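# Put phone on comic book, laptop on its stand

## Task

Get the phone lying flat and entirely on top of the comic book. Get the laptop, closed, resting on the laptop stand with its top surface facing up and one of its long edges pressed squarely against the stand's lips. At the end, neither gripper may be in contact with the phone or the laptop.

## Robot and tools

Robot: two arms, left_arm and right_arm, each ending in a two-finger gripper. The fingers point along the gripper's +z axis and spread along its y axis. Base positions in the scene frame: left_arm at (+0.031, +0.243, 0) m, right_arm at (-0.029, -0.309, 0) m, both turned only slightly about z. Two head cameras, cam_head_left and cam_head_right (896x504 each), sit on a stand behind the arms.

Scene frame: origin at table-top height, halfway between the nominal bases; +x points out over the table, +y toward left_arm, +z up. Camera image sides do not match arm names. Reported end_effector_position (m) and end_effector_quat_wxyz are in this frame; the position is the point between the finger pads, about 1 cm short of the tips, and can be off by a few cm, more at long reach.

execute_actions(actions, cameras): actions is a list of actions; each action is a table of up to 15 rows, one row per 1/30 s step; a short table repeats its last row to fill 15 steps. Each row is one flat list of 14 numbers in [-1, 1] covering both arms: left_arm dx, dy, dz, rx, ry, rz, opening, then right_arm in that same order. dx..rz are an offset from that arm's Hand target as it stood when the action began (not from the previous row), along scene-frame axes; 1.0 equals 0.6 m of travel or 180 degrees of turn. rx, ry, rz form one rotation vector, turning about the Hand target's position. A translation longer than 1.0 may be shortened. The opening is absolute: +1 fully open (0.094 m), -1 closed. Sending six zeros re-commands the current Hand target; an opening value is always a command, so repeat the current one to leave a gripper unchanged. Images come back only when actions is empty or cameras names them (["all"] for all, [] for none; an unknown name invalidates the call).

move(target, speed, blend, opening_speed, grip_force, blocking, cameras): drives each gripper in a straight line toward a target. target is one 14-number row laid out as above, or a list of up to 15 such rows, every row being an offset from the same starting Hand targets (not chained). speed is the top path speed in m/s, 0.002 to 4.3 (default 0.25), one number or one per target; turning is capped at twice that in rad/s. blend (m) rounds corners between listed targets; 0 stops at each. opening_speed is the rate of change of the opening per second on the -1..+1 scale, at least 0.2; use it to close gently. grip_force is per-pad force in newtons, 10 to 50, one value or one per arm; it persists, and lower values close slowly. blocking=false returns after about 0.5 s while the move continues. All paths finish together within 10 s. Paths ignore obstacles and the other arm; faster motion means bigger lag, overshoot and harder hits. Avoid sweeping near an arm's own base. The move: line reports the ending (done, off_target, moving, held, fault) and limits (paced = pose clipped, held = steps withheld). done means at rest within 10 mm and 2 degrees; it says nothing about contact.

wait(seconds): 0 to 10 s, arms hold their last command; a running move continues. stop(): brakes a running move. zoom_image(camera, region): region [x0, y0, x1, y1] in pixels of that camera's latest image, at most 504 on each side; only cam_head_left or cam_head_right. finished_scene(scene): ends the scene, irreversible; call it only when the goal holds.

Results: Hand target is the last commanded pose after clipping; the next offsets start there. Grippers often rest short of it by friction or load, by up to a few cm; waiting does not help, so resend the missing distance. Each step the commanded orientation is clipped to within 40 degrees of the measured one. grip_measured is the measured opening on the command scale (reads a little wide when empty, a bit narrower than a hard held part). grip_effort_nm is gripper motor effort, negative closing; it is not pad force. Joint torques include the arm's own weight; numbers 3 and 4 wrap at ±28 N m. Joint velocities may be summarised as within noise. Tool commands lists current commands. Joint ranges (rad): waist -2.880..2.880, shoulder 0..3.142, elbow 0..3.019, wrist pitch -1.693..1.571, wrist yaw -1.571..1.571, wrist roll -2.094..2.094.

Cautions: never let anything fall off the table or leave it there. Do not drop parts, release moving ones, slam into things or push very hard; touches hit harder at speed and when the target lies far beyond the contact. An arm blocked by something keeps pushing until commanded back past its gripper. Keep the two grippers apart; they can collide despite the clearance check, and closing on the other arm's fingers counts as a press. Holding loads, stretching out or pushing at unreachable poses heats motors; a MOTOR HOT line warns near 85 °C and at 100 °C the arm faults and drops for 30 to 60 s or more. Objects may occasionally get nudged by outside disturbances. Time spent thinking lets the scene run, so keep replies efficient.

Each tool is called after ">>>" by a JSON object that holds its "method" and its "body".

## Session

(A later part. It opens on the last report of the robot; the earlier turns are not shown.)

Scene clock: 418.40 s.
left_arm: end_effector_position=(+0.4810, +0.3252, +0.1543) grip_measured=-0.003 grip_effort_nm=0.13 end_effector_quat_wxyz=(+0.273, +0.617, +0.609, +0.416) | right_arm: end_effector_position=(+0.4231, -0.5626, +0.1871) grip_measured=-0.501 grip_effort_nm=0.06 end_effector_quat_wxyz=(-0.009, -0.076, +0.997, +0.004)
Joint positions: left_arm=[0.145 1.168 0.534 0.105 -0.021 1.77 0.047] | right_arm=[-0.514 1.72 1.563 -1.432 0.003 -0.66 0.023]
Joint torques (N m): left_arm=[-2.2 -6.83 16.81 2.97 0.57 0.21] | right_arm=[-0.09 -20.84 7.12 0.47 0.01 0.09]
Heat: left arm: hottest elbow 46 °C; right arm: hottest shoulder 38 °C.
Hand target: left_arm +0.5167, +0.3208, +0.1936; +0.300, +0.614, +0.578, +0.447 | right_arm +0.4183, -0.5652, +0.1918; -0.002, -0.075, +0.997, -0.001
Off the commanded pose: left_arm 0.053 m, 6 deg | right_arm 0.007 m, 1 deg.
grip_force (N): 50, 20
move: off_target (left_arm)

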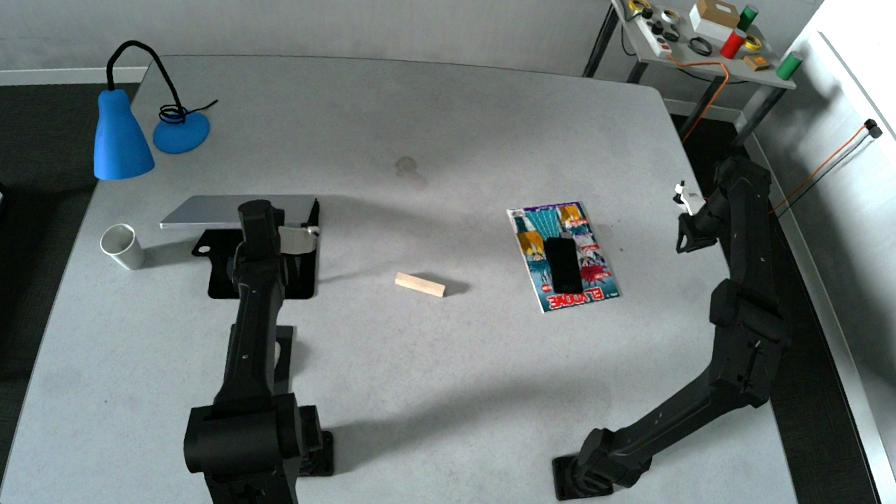

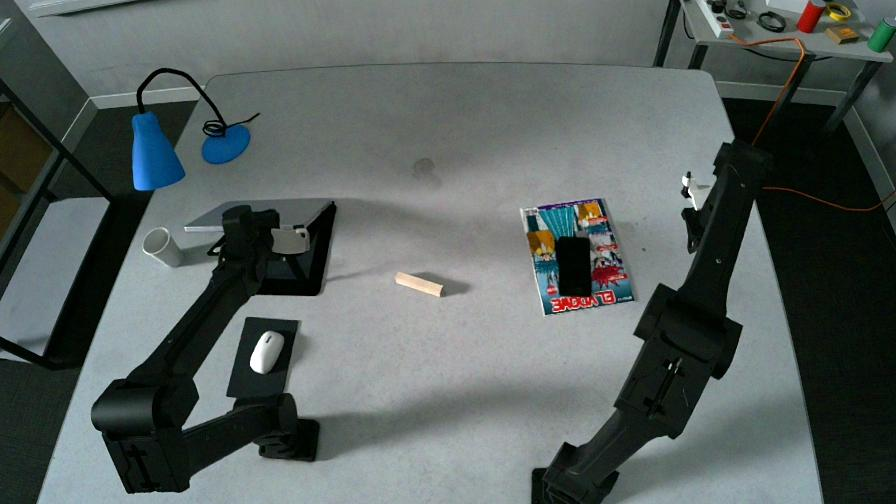

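>>> {"method": "move", "body": {"target": [[0,0,-0.06,0,0,0,0.6,0,0,0,0,0,0,-0.5]], "opening_speed": 0.25, "speed": 0.03, "cameras": ["all"]}}

>>> {"method": "zoom_image", "body": {"camera": "cam_head_right", "region": [170, 150, 350, 310]}}

>>> {"method": "zoom_image", "body": {"camera": "cam_head_left", "region": [150, 150, 330, 310]}}

Scene clock: 424.23 s.
left_arm: end_effector_position=(+0.5038, +0.3256, +0.1653) grip_measured=+0.596 grip_effort_nm=0.20 end_effector_quat_wxyz=(+0.305, +0.600, +0.586, +0.451) | right_arm: end_effector_position=(+0.4231, -0.5626, +0.1871) grip_measured=-0.501 grip_effort_nm=0.06 end_effector_quat_wxyz=(-0.009, -0.076, +0.997, +0.004)
Joint positions: left_arm=[0.143 1.231 0.538 0.275 -0.007 1.77 0.075] | right_arm=[-0.514 1.72 1.563 -1.432 0.003 -0.66 0.023]
Joint torques (N m): left_arm=[-3.02 -4.72 12.12 1.81 0.15 0.2] | right_arm=[-0.09 -20.89 7.16 0.44 0.02 0.09]
Heat: left arm: hottest elbow 46 °C; right arm: hottest shoulder 38 °C.
Hand target: left_arm +0.5167, +0.3208, +0.1576; +0.300, +0.614, +0.578, +0.447 | right_arm +0.4183, -0.5652, +0.1918; -0.002, -0.075, +0.997, -0.001
Off the commanded pose: left_arm 0.016 m, 2 deg | right_arm 0.007 m, 1 deg.
grip_force (N): 50, 20
move: off_target (left_arm)

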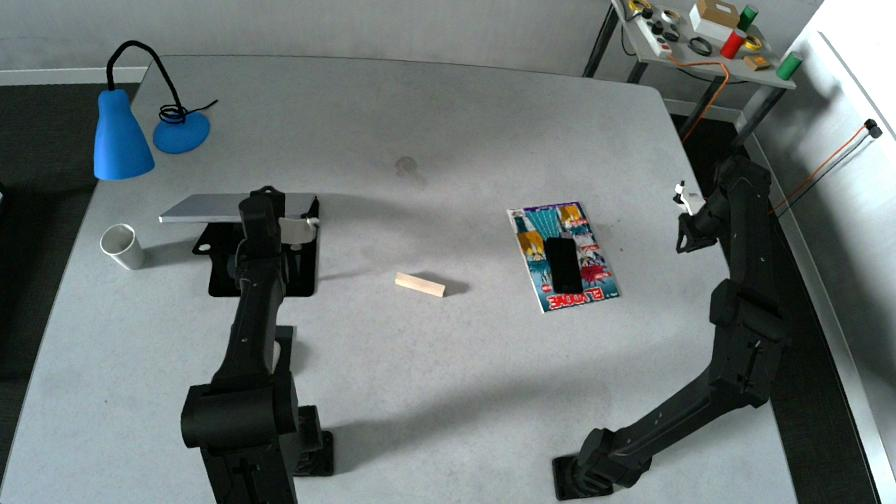

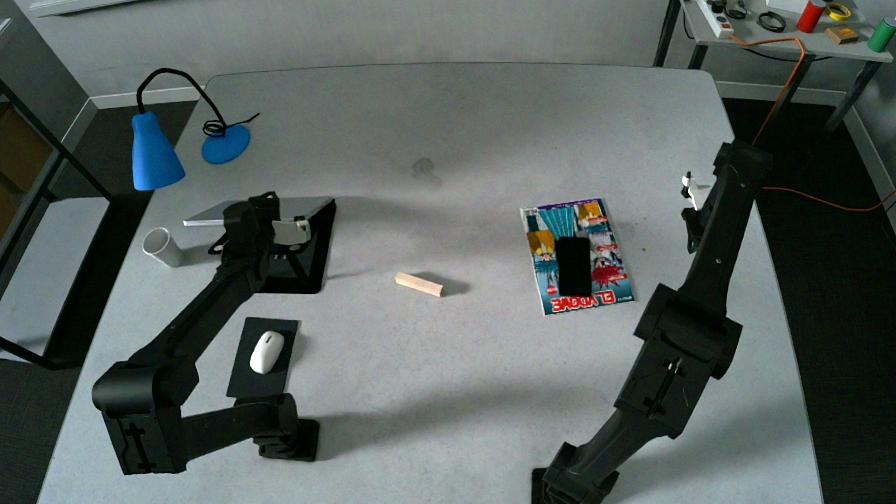

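Scaled by 2.800.

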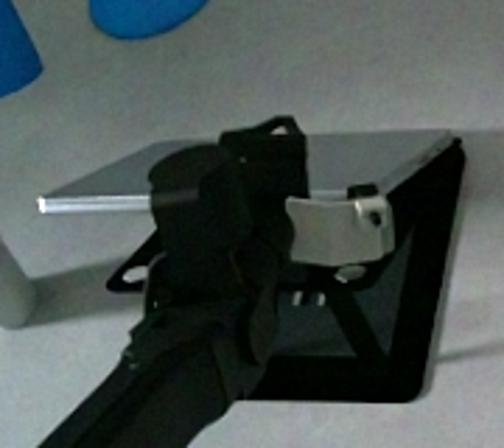

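Scaled by 2.800.

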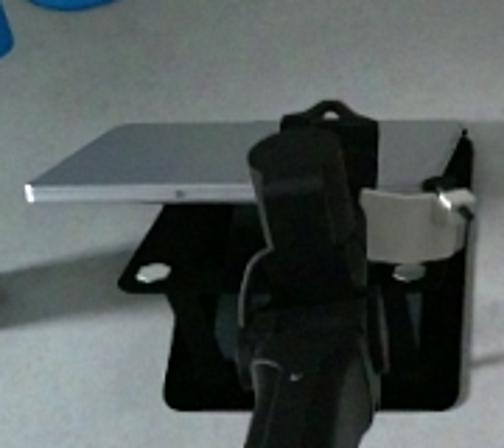

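>>> {"method": "move", "body": {"target": [[-0.1,0,0.01,0,0,0,0.6,0,0,0,0,0,0,-0.5]], "speed": 0.04, "cameras": ["all"]}}

>>> {"method": "zoom_image", "body": {"camera": "cam_head_right", "region": [170, 150, 350, 310]}}

>>> {"method": "zoom_image", "body": {"camera": "cam_head_left", "region": [150, 150, 330, 310]}}

Scene clock: 435.07 s.
left_arm: end_effector_position=(+0.4668, +0.3169, +0.1863) grip_measured=+0.598 grip_effort_nm=0.14 end_effector_quat_wxyz=(+0.318, +0.602, +0.568, +0.462) | right_arm: end_effector_position=(+0.4231, -0.5626, +0.1871) grip_measured=-0.501 grip_effort_nm=0.06 end_effector_quat_wxyz=(-0.009, -0.076, +0.997, +0.004)
Joint positions: left_arm=[0.151 1.063 0.462 0.221 0.025 1.792 0.075] | right_arm=[-0.514 1.72 1.563 -1.432 0.003 -0.66 0.023]
Joint torques (N m): left_arm=[-0.79 -6.48 7.99 0.79 0.11 0.1] | right_arm=[-0.09 -20.66 7.15 0.44 0.02 0.09]
Heat: left arm: hottest elbow 44 °C; right arm: hottest shoulder 38 °C.
Hand target: left_arm +0.4567, +0.3207, +0.1636; +0.300, +0.614, +0.578, +0.447 | right_arm +0.4183, -0.5652, +0.1918; -0.002, -0.075, +0.997, -0.001
Off the commanded pose: left_arm 0.025 m, 3 deg | right_arm 0.007 m, 1 deg.
grip_force (N): 50, 20
move: off_target (left_arm)

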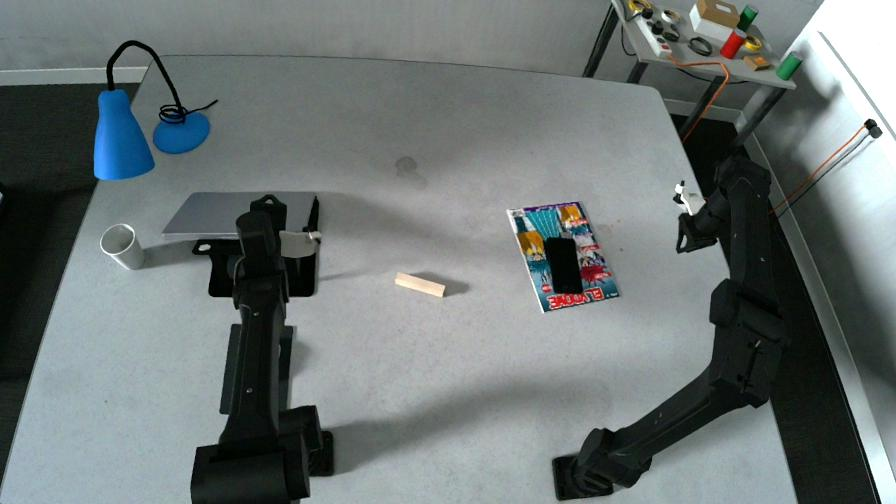

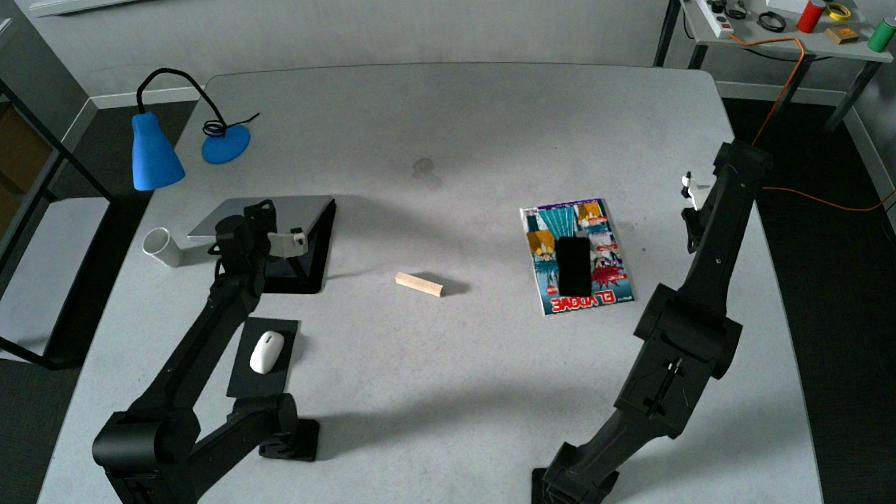

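Scaled by 2.800.

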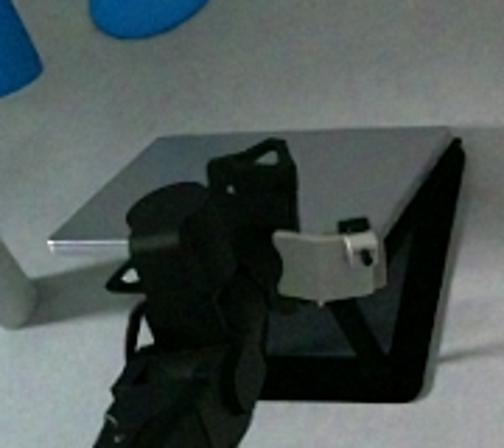

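Scaled by 2.800.

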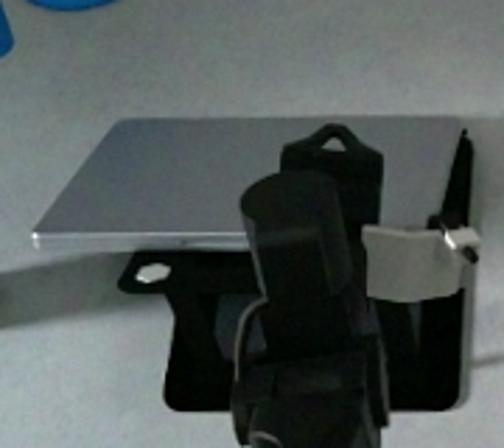

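>>> {"method": "move", "body": {"target": [[-0.1,0,0.0,0,0,0,0.6,0,0,0,0,0,0,-0.5]], "speed": 0.04, "cameras": ["all"]}}

>>> {"method": "zoom_image", "body": {"camera": "cam_head_right", "region": [170, 150, 350, 310]}}

>>> {"method": "zoom_image", "body": {"camera": "cam_head_left", "region": [150, 150, 330, 310]}}

Scene clock: 439.07 s.
left_arm: end_effector_position=(+0.4090, +0.3173, +0.1886) grip_measured=+0.598 grip_effort_nm=0.14 end_effector_quat_wxyz=(+0.318, +0.604, +0.563, +0.465) | right_arm: end_effector_position=(+0.4231, -0.5626, +0.1871) grip_measured=-0.501 grip_effort_nm=0.06 end_effector_quat_wxyz=(-0.009, -0.076, +0.997, +0.004)
Joint positions: left_arm=[0.199 0.829 0.349 0.105 0.071 1.82 0.075] | right_arm=[-0.514 1.72 1.563 -1.432 0.003 -0.66 0.023]
Joint torques (N m): left_arm=[-0.09 -4.42 8.08 0.66 0.03 0.08] | right_arm=[-0.03 -20.78 7.13 0.46 0.01 0.09]
Heat: left arm: hottest elbow 43 °C; right arm: hottest shoulder 38 °C.
Hand target: left_arm +0.3968, +0.3208, +0.1638; +0.300, +0.614, +0.578, +0.447 | right_arm +0.4183, -0.5652, +0.1918; -0.002, -0.075, +0.997, -0.001
Off the commanded pose: left_arm 0.028 m, 4 deg | right_arm 0.007 m, 1 deg.
grip_force (N): 50, 20
move: off_target (left_arm)

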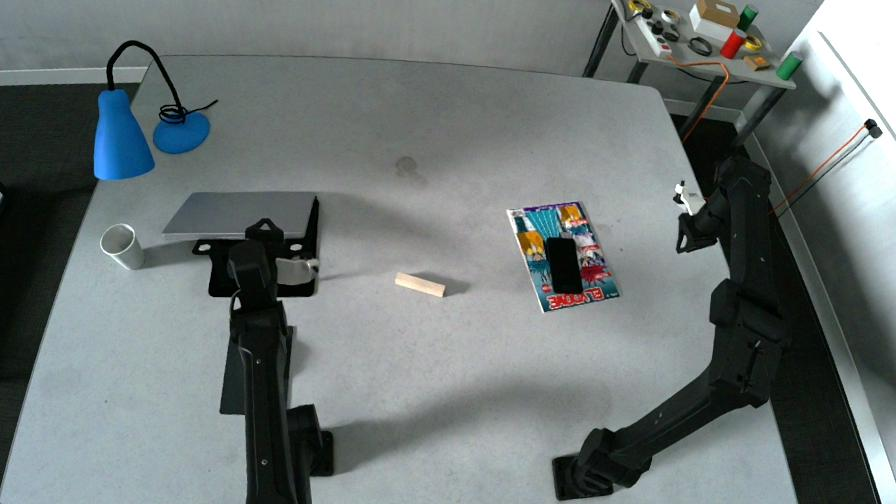

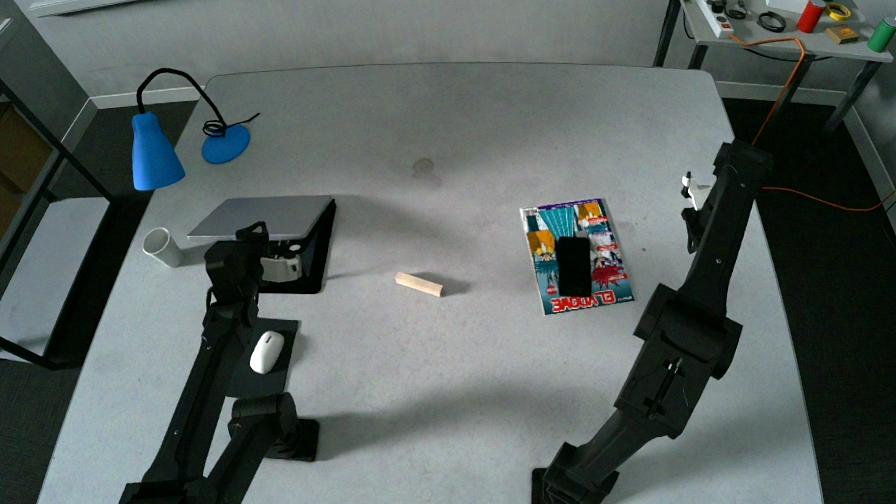

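Scaled by 2.800.

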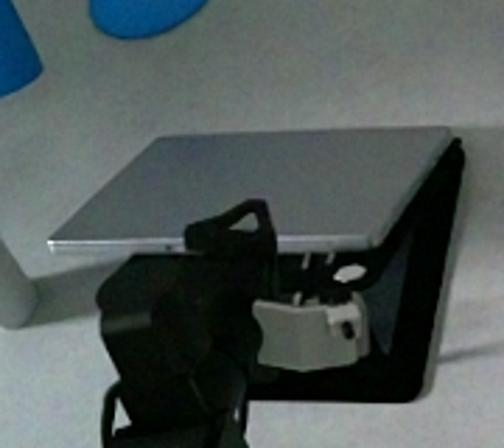

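Scaled by 2.800.

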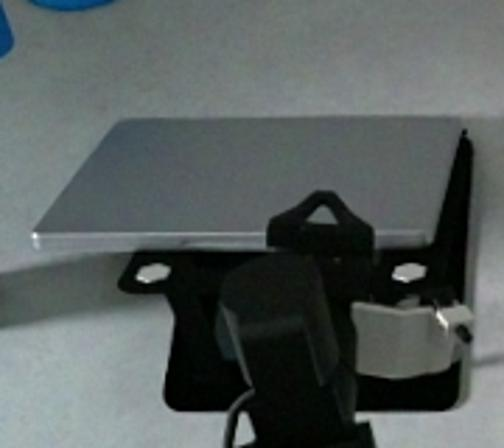

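>>> {"method": "move", "body": {"target": [[-0.07,0,0.01,0,0,0,0.6,0,0,0,0,0,0,-0.5],[-0.2,0,0.1,0,0,0,0.6,0,0,0,0,0,0,-0.5]], "speed": [0.06,0.15], "blend": [0.02,0], "cameras": ["all"]}}

>>> {"method": "zoom_image", "body": {"camera": "cam_head_right", "region": [170, 150, 350, 310]}}

>>> {"method": "zoom_image", "body": {"camera": "cam_head_left", "region": [150, 150, 330, 310]}}

>>> {"method": "zoom_image", "body": {"camera": "cam_head_left", "region": [190, 170, 330, 220]}}

>>> {"method": "zoom_image", "body": {"camera": "cam_head_right", "region": [210, 170, 350, 220]}}

Scene clock: 445.97 s.
left_arm: end_effector_position=(+0.2757, +0.3155, +0.1815) grip_measured=+0.598 grip_effort_nm=0.13 end_effector_quat_wxyz=(+0.296, +0.623, +0.593, +0.415) | right_arm: end_effector_position=(+0.4231, -0.5626, +0.1871) grip_measured=-0.501 grip_effort_nm=0.06 end_effector_quat_wxyz=(-0.009, -0.076, +0.997, +0.004)
Joint positions: left_arm=[0.475 0.189 0.278 -0.619 0.317 1.943 0.075] | right_arm=[-0.514 1.72 1.563 -1.432 0.003 -0.66 0.023]
Joint torques (N m): left_arm=[-0.44 0.21 18.33 1.48 0.19 0.05] | right_arm=[-0.03 -20.84 7.12 0.46 0.02 0.08]
Heat: left arm: hottest elbow 41 °C; right arm: hottest shoulder 38 °C.
Hand target: left_arm +0.2768, +0.3207, +0.2237; +0.300, +0.614, +0.577, +0.447 | right_arm +0.4183, -0.5652, +0.1918; -0.002, -0.075, +0.997, -0.001
Off the commanded pose: left_arm 0.043 m, 4 deg | right_arm 0.007 m, 1 deg.
grip_force (N): 50, 20
move: off_target (left_arm)

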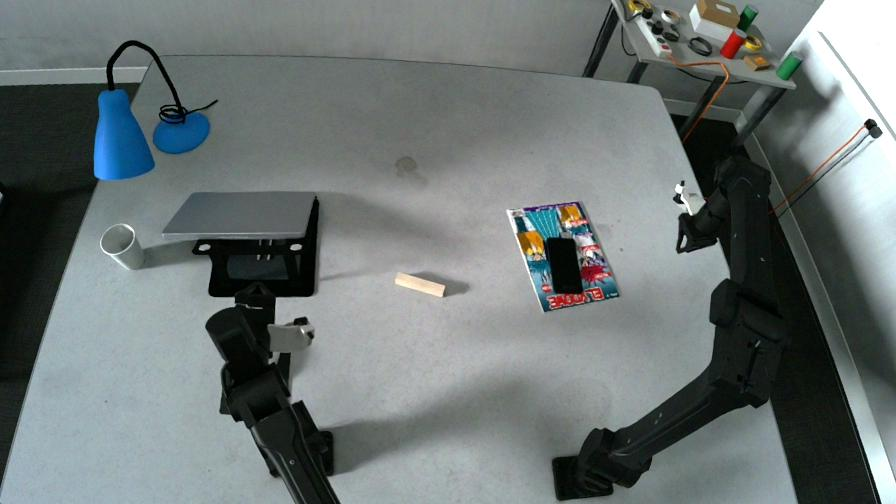

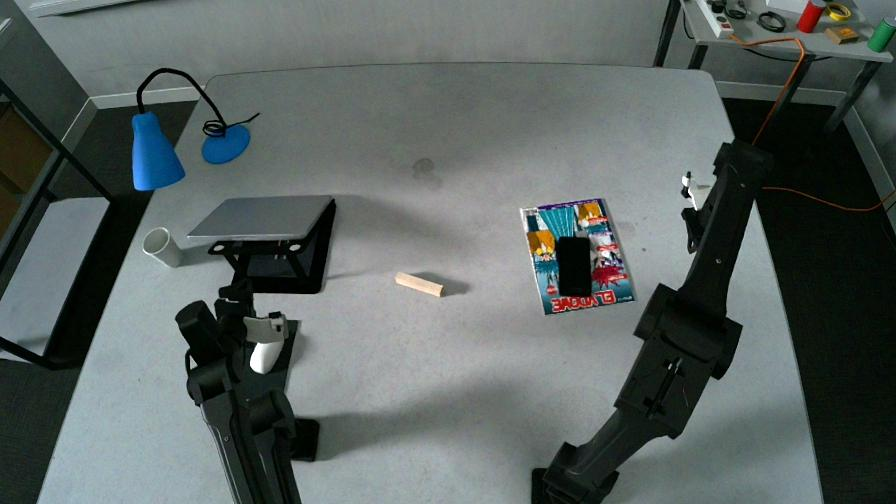

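Scaled by 2.800.

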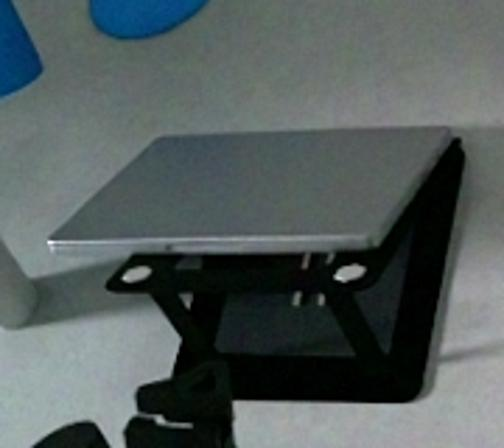

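Scaled by 2.800.

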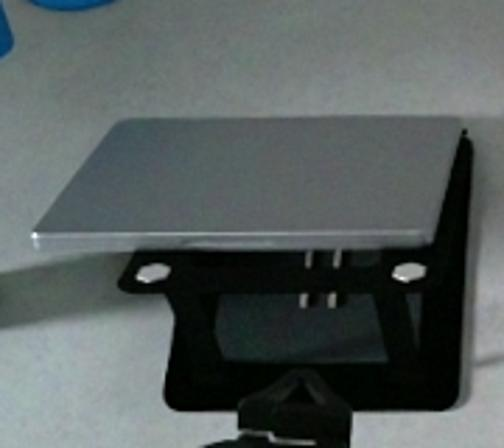

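Scaled by 3.600.

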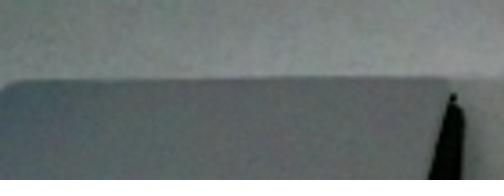

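Scaled by 3.600.

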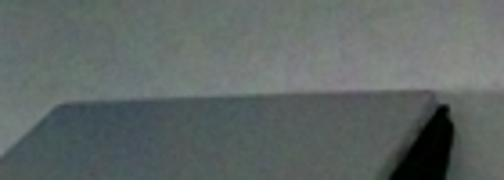

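>>> {"method": "move", "body": {"target": [[0.16,0,-0.05,0,0,0,0.6,0,0,0,0,0,0,-0.5]], "speed": 0.12, "cameras": ["all"]}}

>>> {"method": "zoom_image", "body": {"camera": "cam_head_right", "region": [170, 150, 350, 310]}}

>>> {"method": "zoom_image", "body": {"camera": "cam_head_left", "region": [150, 150, 330, 310]}}

Scene clock: 454.67 s.
left_arm: end_effector_position=(+0.3510, +0.3195, +0.1567) grip_measured=+0.598 grip_effort_nm=0.13 end_effector_quat_wxyz=(+0.282, +0.625, +0.594, +0.421) | right_arm: end_effector_position=(+0.4231, -0.5626, +0.1871) grip_measured=-0.501 grip_effort_nm=0.06 end_effector_quat_wxyz=(-0.009, -0.076, +0.997, +0.004)
Joint positions: left_arm=[0.265 0.622 0.278 -0.167 0.108 1.852 0.075] | right_arm=[-0.514 1.72 1.563 -1.432 0.003 -0.66 0.023]
Joint torques (N m): left_arm=[-1.96 -1.32 17.05 2.47 -0.09 -0.14] | right_arm=[-0.15 -20.84 7.12 0.46 0.02 0.08]
Heat: left arm: hottest elbow 41 °C; right arm: hottest shoulder 38 °C.
Hand target: left_arm +0.3728, +0.3208, +0.1937; +0.300, +0.614, +0.577, +0.447 | right_arm +0.4183, -0.5652, +0.1918; -0.002, -0.075, +0.997, -0.001
Off the commanded pose: left_arm 0.043 m, 4 deg | right_arm 0.007 m, 1 deg.
grip_force (N): 50, 20
move: off_target (left_arm)

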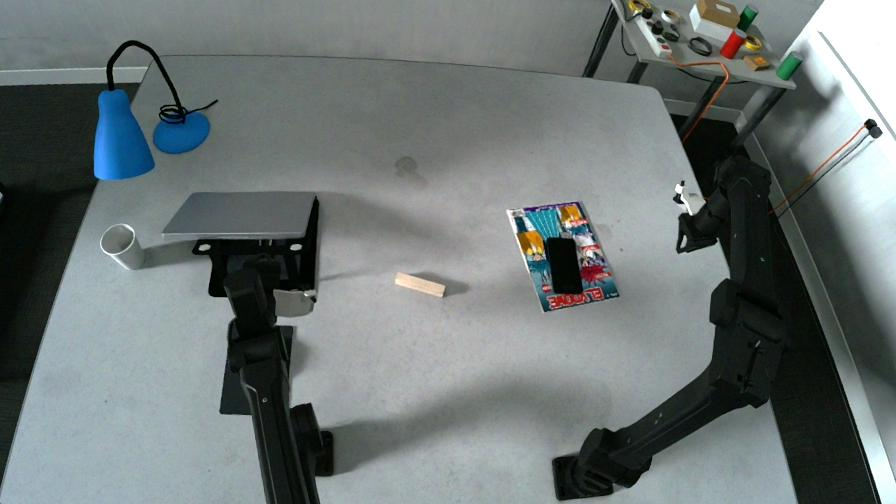

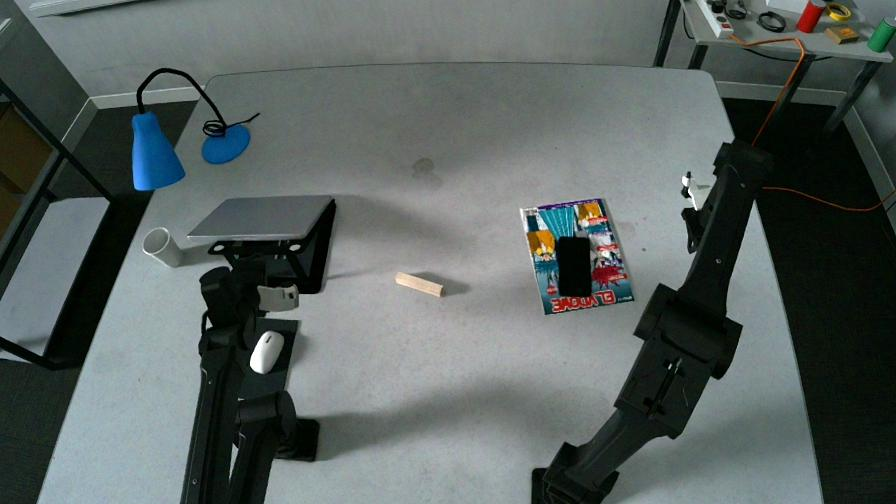

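Scaled by 2.800.

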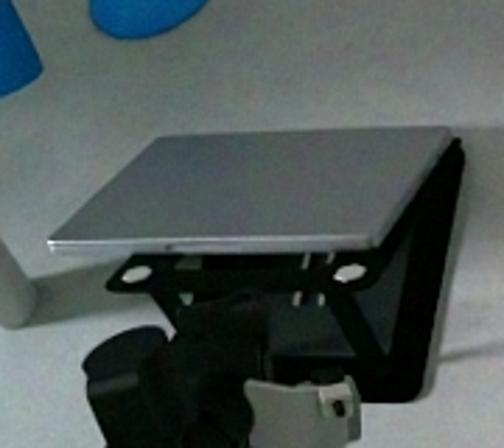

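Scaled by 2.800.

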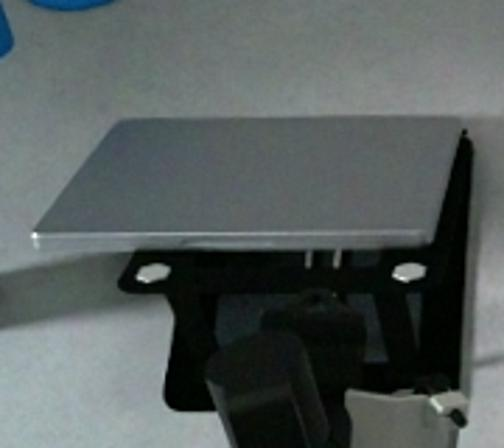

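>>> {"method": "move", "body": {"target": [[0,0,0.085,0,0,0,0.6,0,0,0,0,0,0,-0.5],[0.1,0,0.065,0,0,0,0.6,0,0,0,0,0,0,-0.5]], "speed": 0.1, "cameras": ["all"]}}

>>> {"method": "zoom_image", "body": {"camera": "cam_head_right", "region": [170, 150, 350, 310]}}

>>> {"method": "zoom_image", "body": {"camera": "cam_head_left", "region": [150, 150, 330, 310]}}

Scene clock: 460.13 s.
left_arm: end_effector_position=(+0.4052, +0.3202, +0.1883) grip_measured=+0.598 grip_effort_nm=0.13 end_effector_quat_wxyz=(+0.277, +0.628, +0.595, +0.417) | right_arm: end_effector_position=(+0.4231, -0.5626, +0.1871) grip_measured=-0.501 grip_effort_nm=0.06 end_effector_quat_wxyz=(-0.009, -0.076, +0.997, +0.004)
Joint positions: left_arm=[0.198 0.819 0.44 -0.144 0.048 1.824 0.075] | right_arm=[-0.514 1.72 1.563 -1.432 0.003 -0.66 0.023]
Joint torques (N m): left_arm=[-3.19 -3.9 18.33 2.37 -0.1 -0.11] | right_arm=[0.03 -20.84 7.16 0.43 0.02 0.09]
Heat: left arm: hottest elbow 41 °C; right arm: hottest shoulder 38 °C.
Hand target: left_arm +0.4328, +0.3208, +0.2327; +0.300, +0.614, +0.577, +0.447 | right_arm +0.4183, -0.5652, +0.1918; -0.002, -0.075, +0.997, -0.001
Off the commanded pose: left_arm 0.052 m, 5 deg | right_arm 0.007 m, 1 deg.
grip_force (N): 50, 20
move: off_target (left_arm)

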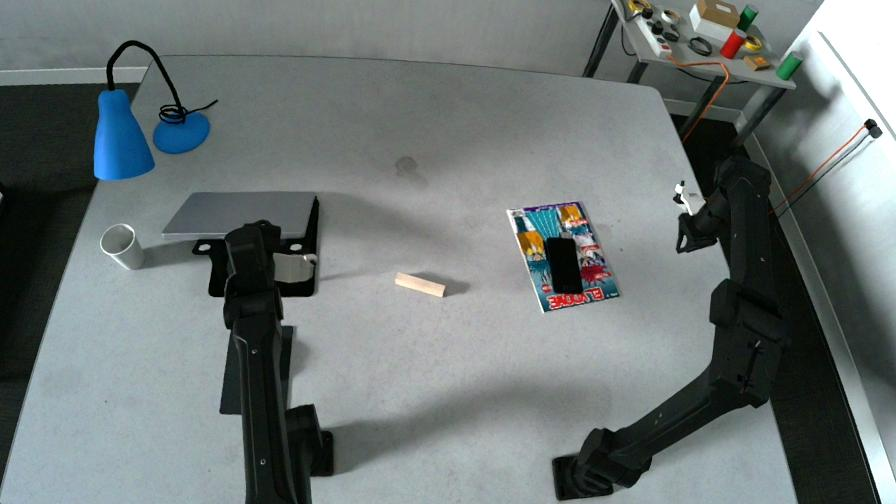

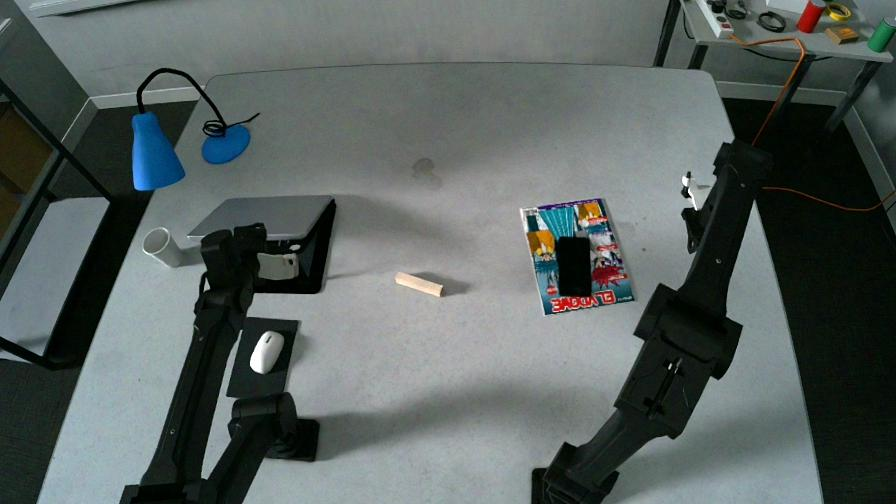

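Scaled by 2.800.

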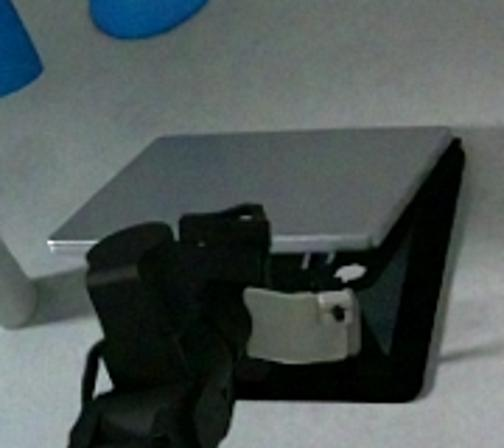

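Scaled by 2.800.

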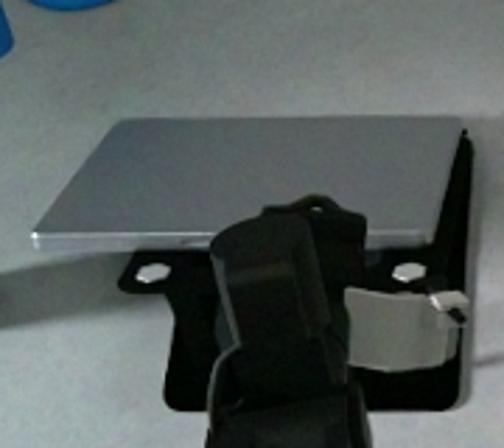

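>>> {"method": "move", "body": {"target": [[0.04,0,-0.01,0,0,0,0.6,0,0,0,0,0,0,-0.5]], "speed": 0.06}}

>>> {"method": "move", "body": {"target": [[0,0,0,0,0,0,-1,0,0,0,0,0,0,-0.5]], "opening_speed": 0.5, "cameras": ["all"]}}

>>> {"method": "zoom_image", "body": {"camera": "cam_head_left", "region": [150, 150, 330, 310]}}

Scene clock: 464.93 s.
left_arm: end_effector_position=(+0.4221, +0.3205, +0.1871) grip_measured=+0.598 grip_effort_nm=0.12 end_effector_quat_wxyz=(+0.276, +0.627, +0.595, +0.419) | right_arm: end_effector_position=(+0.4231, -0.5626, +0.1871) grip_measured=-0.501 grip_effort_nm=0.06 end_effector_quat_wxyz=(-0.009, -0.076, +0.997, +0.004)
Joint positions: left_arm=[0.182 0.888 0.464 -0.095 0.03 1.816 0.075] | right_arm=[-0.514 1.72 1.563 -1.432 0.003 -0.66 0.023]
Joint torques (N m): left_arm=[-2.67 -2.61 18.43 3.08 -0.03 -0.16] | right_arm=[-0.03 -20.78 7.15 0.46 0.01 0.09]
Heat: left arm: hottest elbow 42 °C; right arm: hottest shoulder 38 °C.
Hand target: left_arm +0.4568, +0.3209, +0.2268; +0.300, +0.614, +0.578, +0.447 | right_arm +0.4183, -0.5652, +0.1918; -0.002, -0.075, +0.997, -0.001
Off the commanded pose: left_arm 0.053 m, 5 deg | right_arm 0.007 m, 1 deg.
grip_force (N): 50, 20
move: off_target (left_arm)

Scene clock: 468.40 s.
left_arm: end_effector_position=(+0.4284, +0.3219, +0.1847) grip_measured=-0.978 grip_effort_nm=-0.86 end_effector_quat_wxyz=(+0.275, +0.627, +0.596, +0.419) | right_arm: end_effector_position=(+0.4231, -0.5626, +0.1871) grip_measured=-0.501 grip_effort_nm=0.06 end_effector_quat_wxyz=(-0.009, -0.076, +0.997, +0.004)
Joint positions: left_arm=[0.18 0.917 0.472 -0.075 0.026 1.816 0.001] | right_arm=[-0.514 1.72 1.563 -1.432 0.003 -0.66 0.023]
Joint torques (N m): left_arm=[-1.9 -5.3 18.07 2.4 0.08 -0.07] | right_arm=[-0.03 -20.89 7.13 0.44 0.01 0.09]
Heat: left arm: hottest elbow 42 °C; right arm: hottest shoulder 38 °C.
Hand target: left_arm +0.4567, +0.3209, +0.2267; +0.300, +0.614, +0.578, +0.447 | right_arm +0.4183, -0.5652, +0.1918; -0.002, -0.075, +0.997, -0.001
Off the commanded pose: left_arm 0.051 m, 5 deg | right_arm 0.007 m, 1 deg.
grip_force (N): 50, 20
move: off_target (left_arm)

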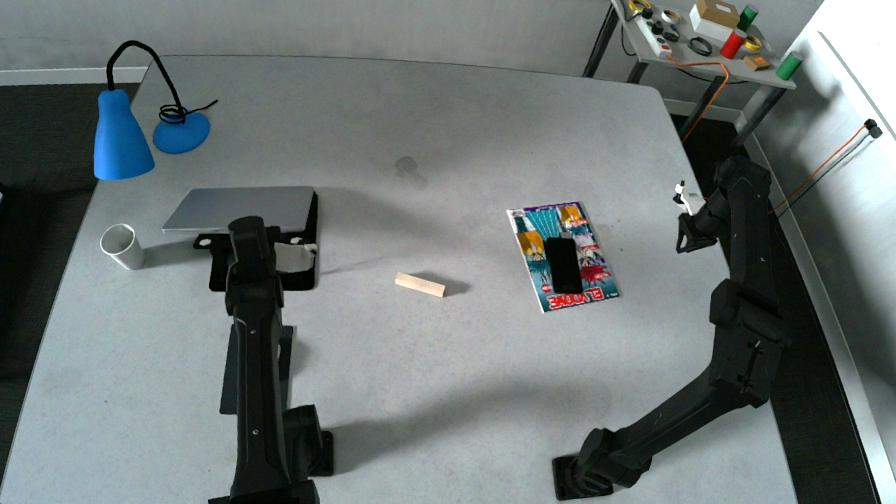

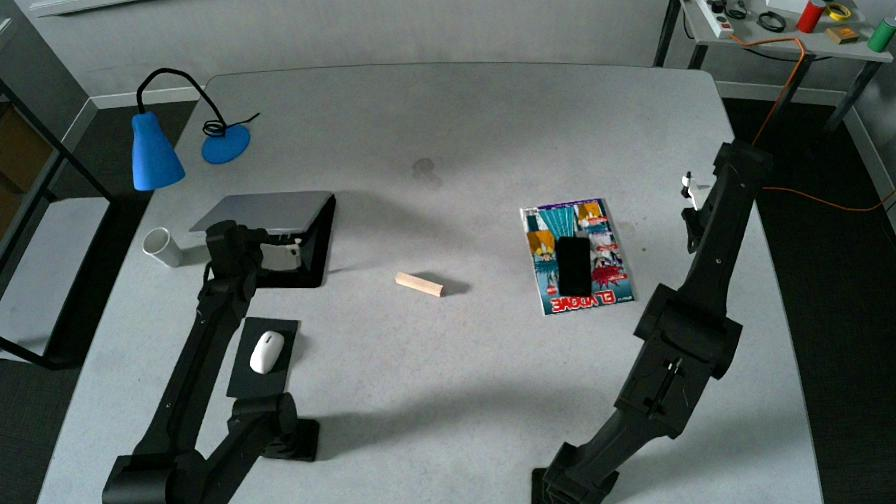

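Scaled by 2.800.

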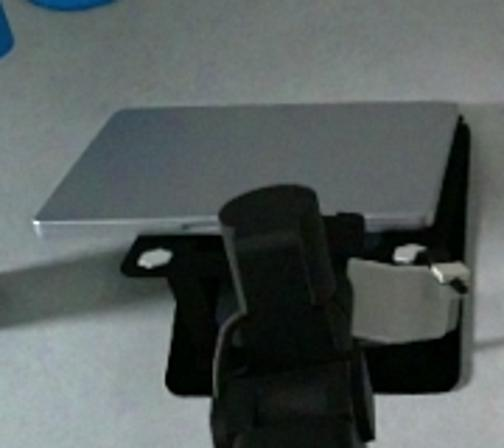

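>>> {"method": "move", "body": {"target": [[-0.15,0,0.02,0,0,0,-1,0,0,0,0,0,0,-0.5],[-0.3,0,0.08,0,0,0,-1,0,0,0,0,0,0,-0.5]], "speed": 0.12, "blend": [0.03,0], "cameras": ["all"]}}

>>> {"method": "zoom_image", "body": {"camera": "cam_head_left", "region": [210, 175, 330, 215]}}

>>> {"method": "zoom_image", "body": {"camera": "cam_head_right", "region": [230, 180, 350, 220]}}

>>> {"method": "zoom_image", "body": {"camera": "cam_head_left", "region": [150, 170, 330, 300]}}

>>> {"method": "zoom_image", "body": {"camera": "cam_head_right", "region": [170, 170, 350, 300]}}

Scene clock: 481.50 s.
left_arm: end_effector_position=(+0.2793, +0.3180, +0.2542) grip_measured=-0.981 grip_effort_nm=-1.00 end_effector_quat_wxyz=(+0.300, +0.619, +0.585, +0.430) | right_arm: end_effector_position=(+0.4231, -0.5626, +0.1871) grip_measured=-0.501 grip_effort_nm=0.06 end_effector_quat_wxyz=(-0.009, -0.076, +0.997, +0.004)
Joint positions: left_arm=[0.481 0.24 0.455 -0.71 0.322 1.945 0.001] | right_arm=[-0.514 1.72 1.563 -1.432 0.003 -0.66 0.023]
Joint torques (N m): left_arm=[-0.5 0.56 14.9 1.31 0.25 -0.01] | right_arm=[-0.03 -20.78 7.13 0.43 0.02 0.09]
Heat: left arm: hottest elbow 44 °C; right arm: hottest shoulder 38 °C.
Hand target: left_arm +0.2768, +0.3208, +0.2746; +0.300, +0.614, +0.577, +0.447 | right_arm +0.4183, -0.5652, +0.1918; -0.002, -0.075, +0.997, -0.001
Off the commanded pose: left_arm 0.021 m, 2 deg | right_arm 0.007 m, 1 deg.
grip_force (N): 50, 20
move: off_target (left_arm)

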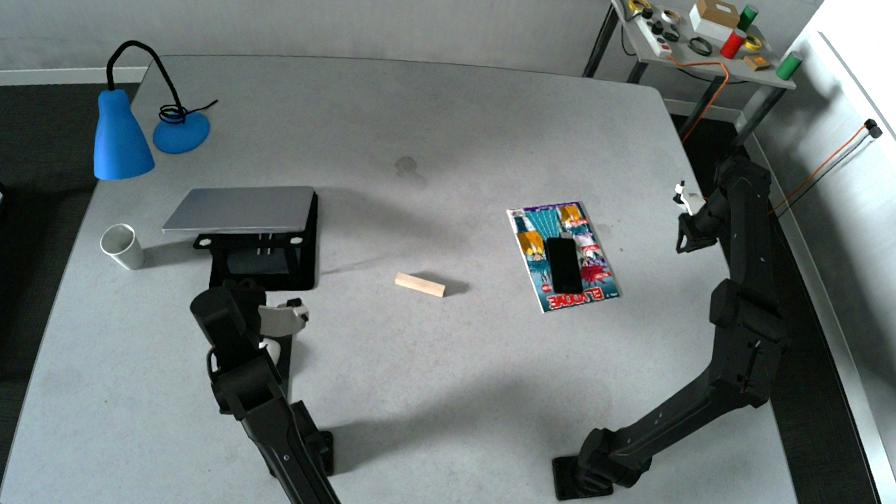

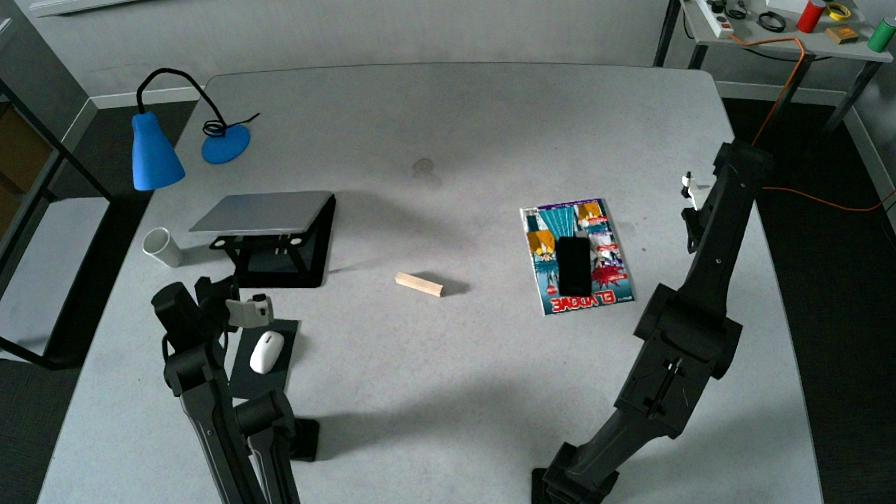

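Scaled by 4.200.

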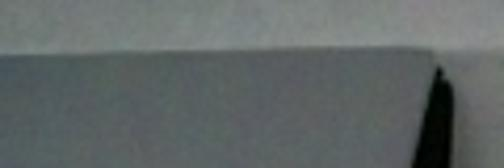

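Scaled by 4.200.

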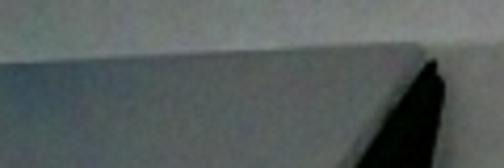

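Scaled by 2.800.

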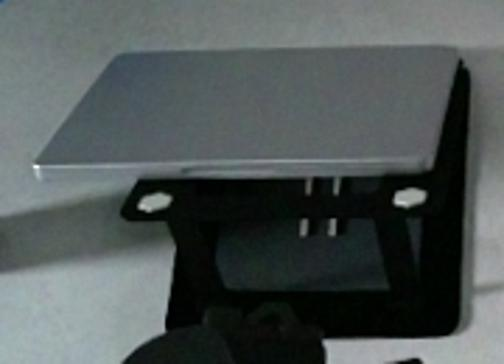

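Scaled by 2.800.

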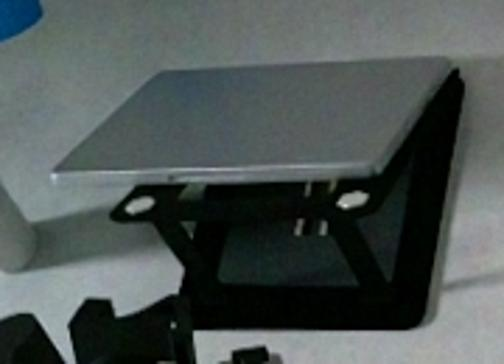

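>>> {"method": "move", "body": {"target": [[0.15,0.165,-0.08,0,0,0,-1,0,0,0,0,0,0,-0.5],[0.33,0.165,-0.085,0,0,0,-1,0,0,0,0,0,0,-0.5]], "speed": [0.15,0.05], "cameras": ["all"]}}

>>> {"method": "zoom_image", "body": {"camera": "cam_head_left", "region": [150, 170, 330, 300]}}

>>> {"method": "zoom_image", "body": {"camera": "cam_head_right", "region": [170, 170, 350, 300]}}

Scene clock: 495.30 s.
left_arm: end_effector_position=(+0.4467, +0.4124, +0.1852) grip_measured=-0.981 grip_effort_nm=-1.00 end_effector_quat_wxyz=(+0.287, +0.623, +0.598, +0.415) | right_arm: end_effector_position=(+0.4231, -0.5626, +0.1871) grip_measured=-0.501 grip_effort_nm=0.06 end_effector_quat_wxyz=(-0.009, -0.076, +0.997, +0.004)
Joint positions: left_arm=[0.473 1.094 0.574 -0.019 0.295 1.944 0.001] | right_arm=[-0.514 1.72 1.563 -1.432 0.003 -0.66 0.023]
Joint torques (N m): left_arm=[-2.32 -7 17.46 2.29 -0.03 -0.17] | right_arm=[-0.09 -20.72 7.12 0.46 0.02 0.09]
Heat: left arm: hottest elbow 45 °C; right arm: hottest shoulder 38 °C.
Hand target: left_arm +0.4748, +0.4200, +0.2238; +0.300, +0.614, +0.578, +0.447 | right_arm +0.4183, -0.5652, +0.1918; -0.002, -0.075, +0.997, -0.001
Off the commanded pose: left_arm 0.048 m, 5 deg | right_arm 0.007 m, 1 deg.
grip_force (N): 50, 20
move: off_target (left_arm)

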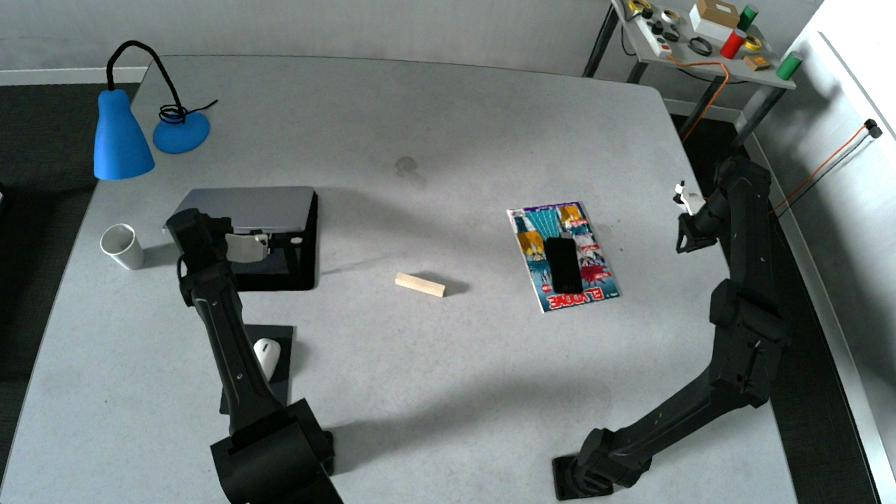

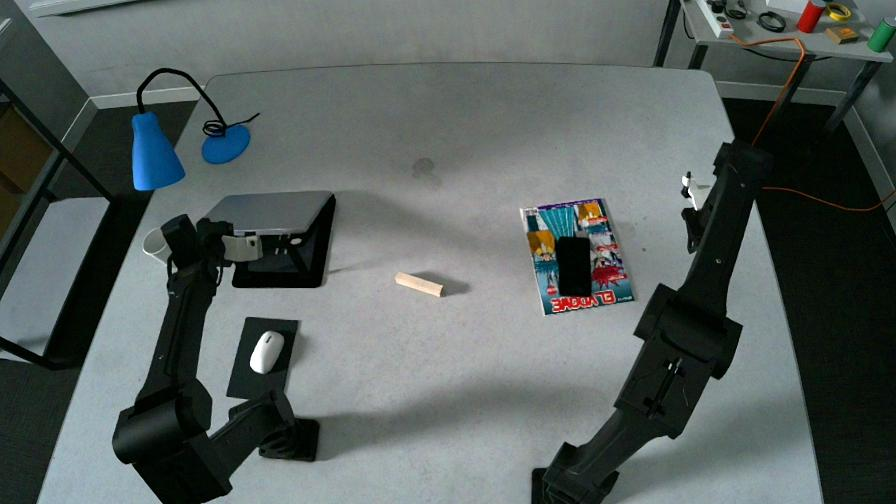

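Scaled by 2.800.

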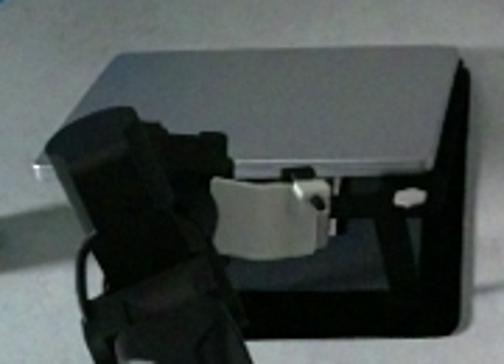

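Scaled by 2.800.

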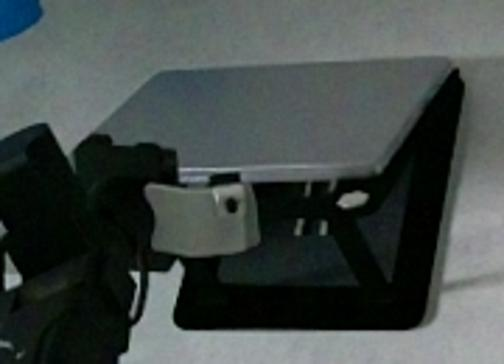

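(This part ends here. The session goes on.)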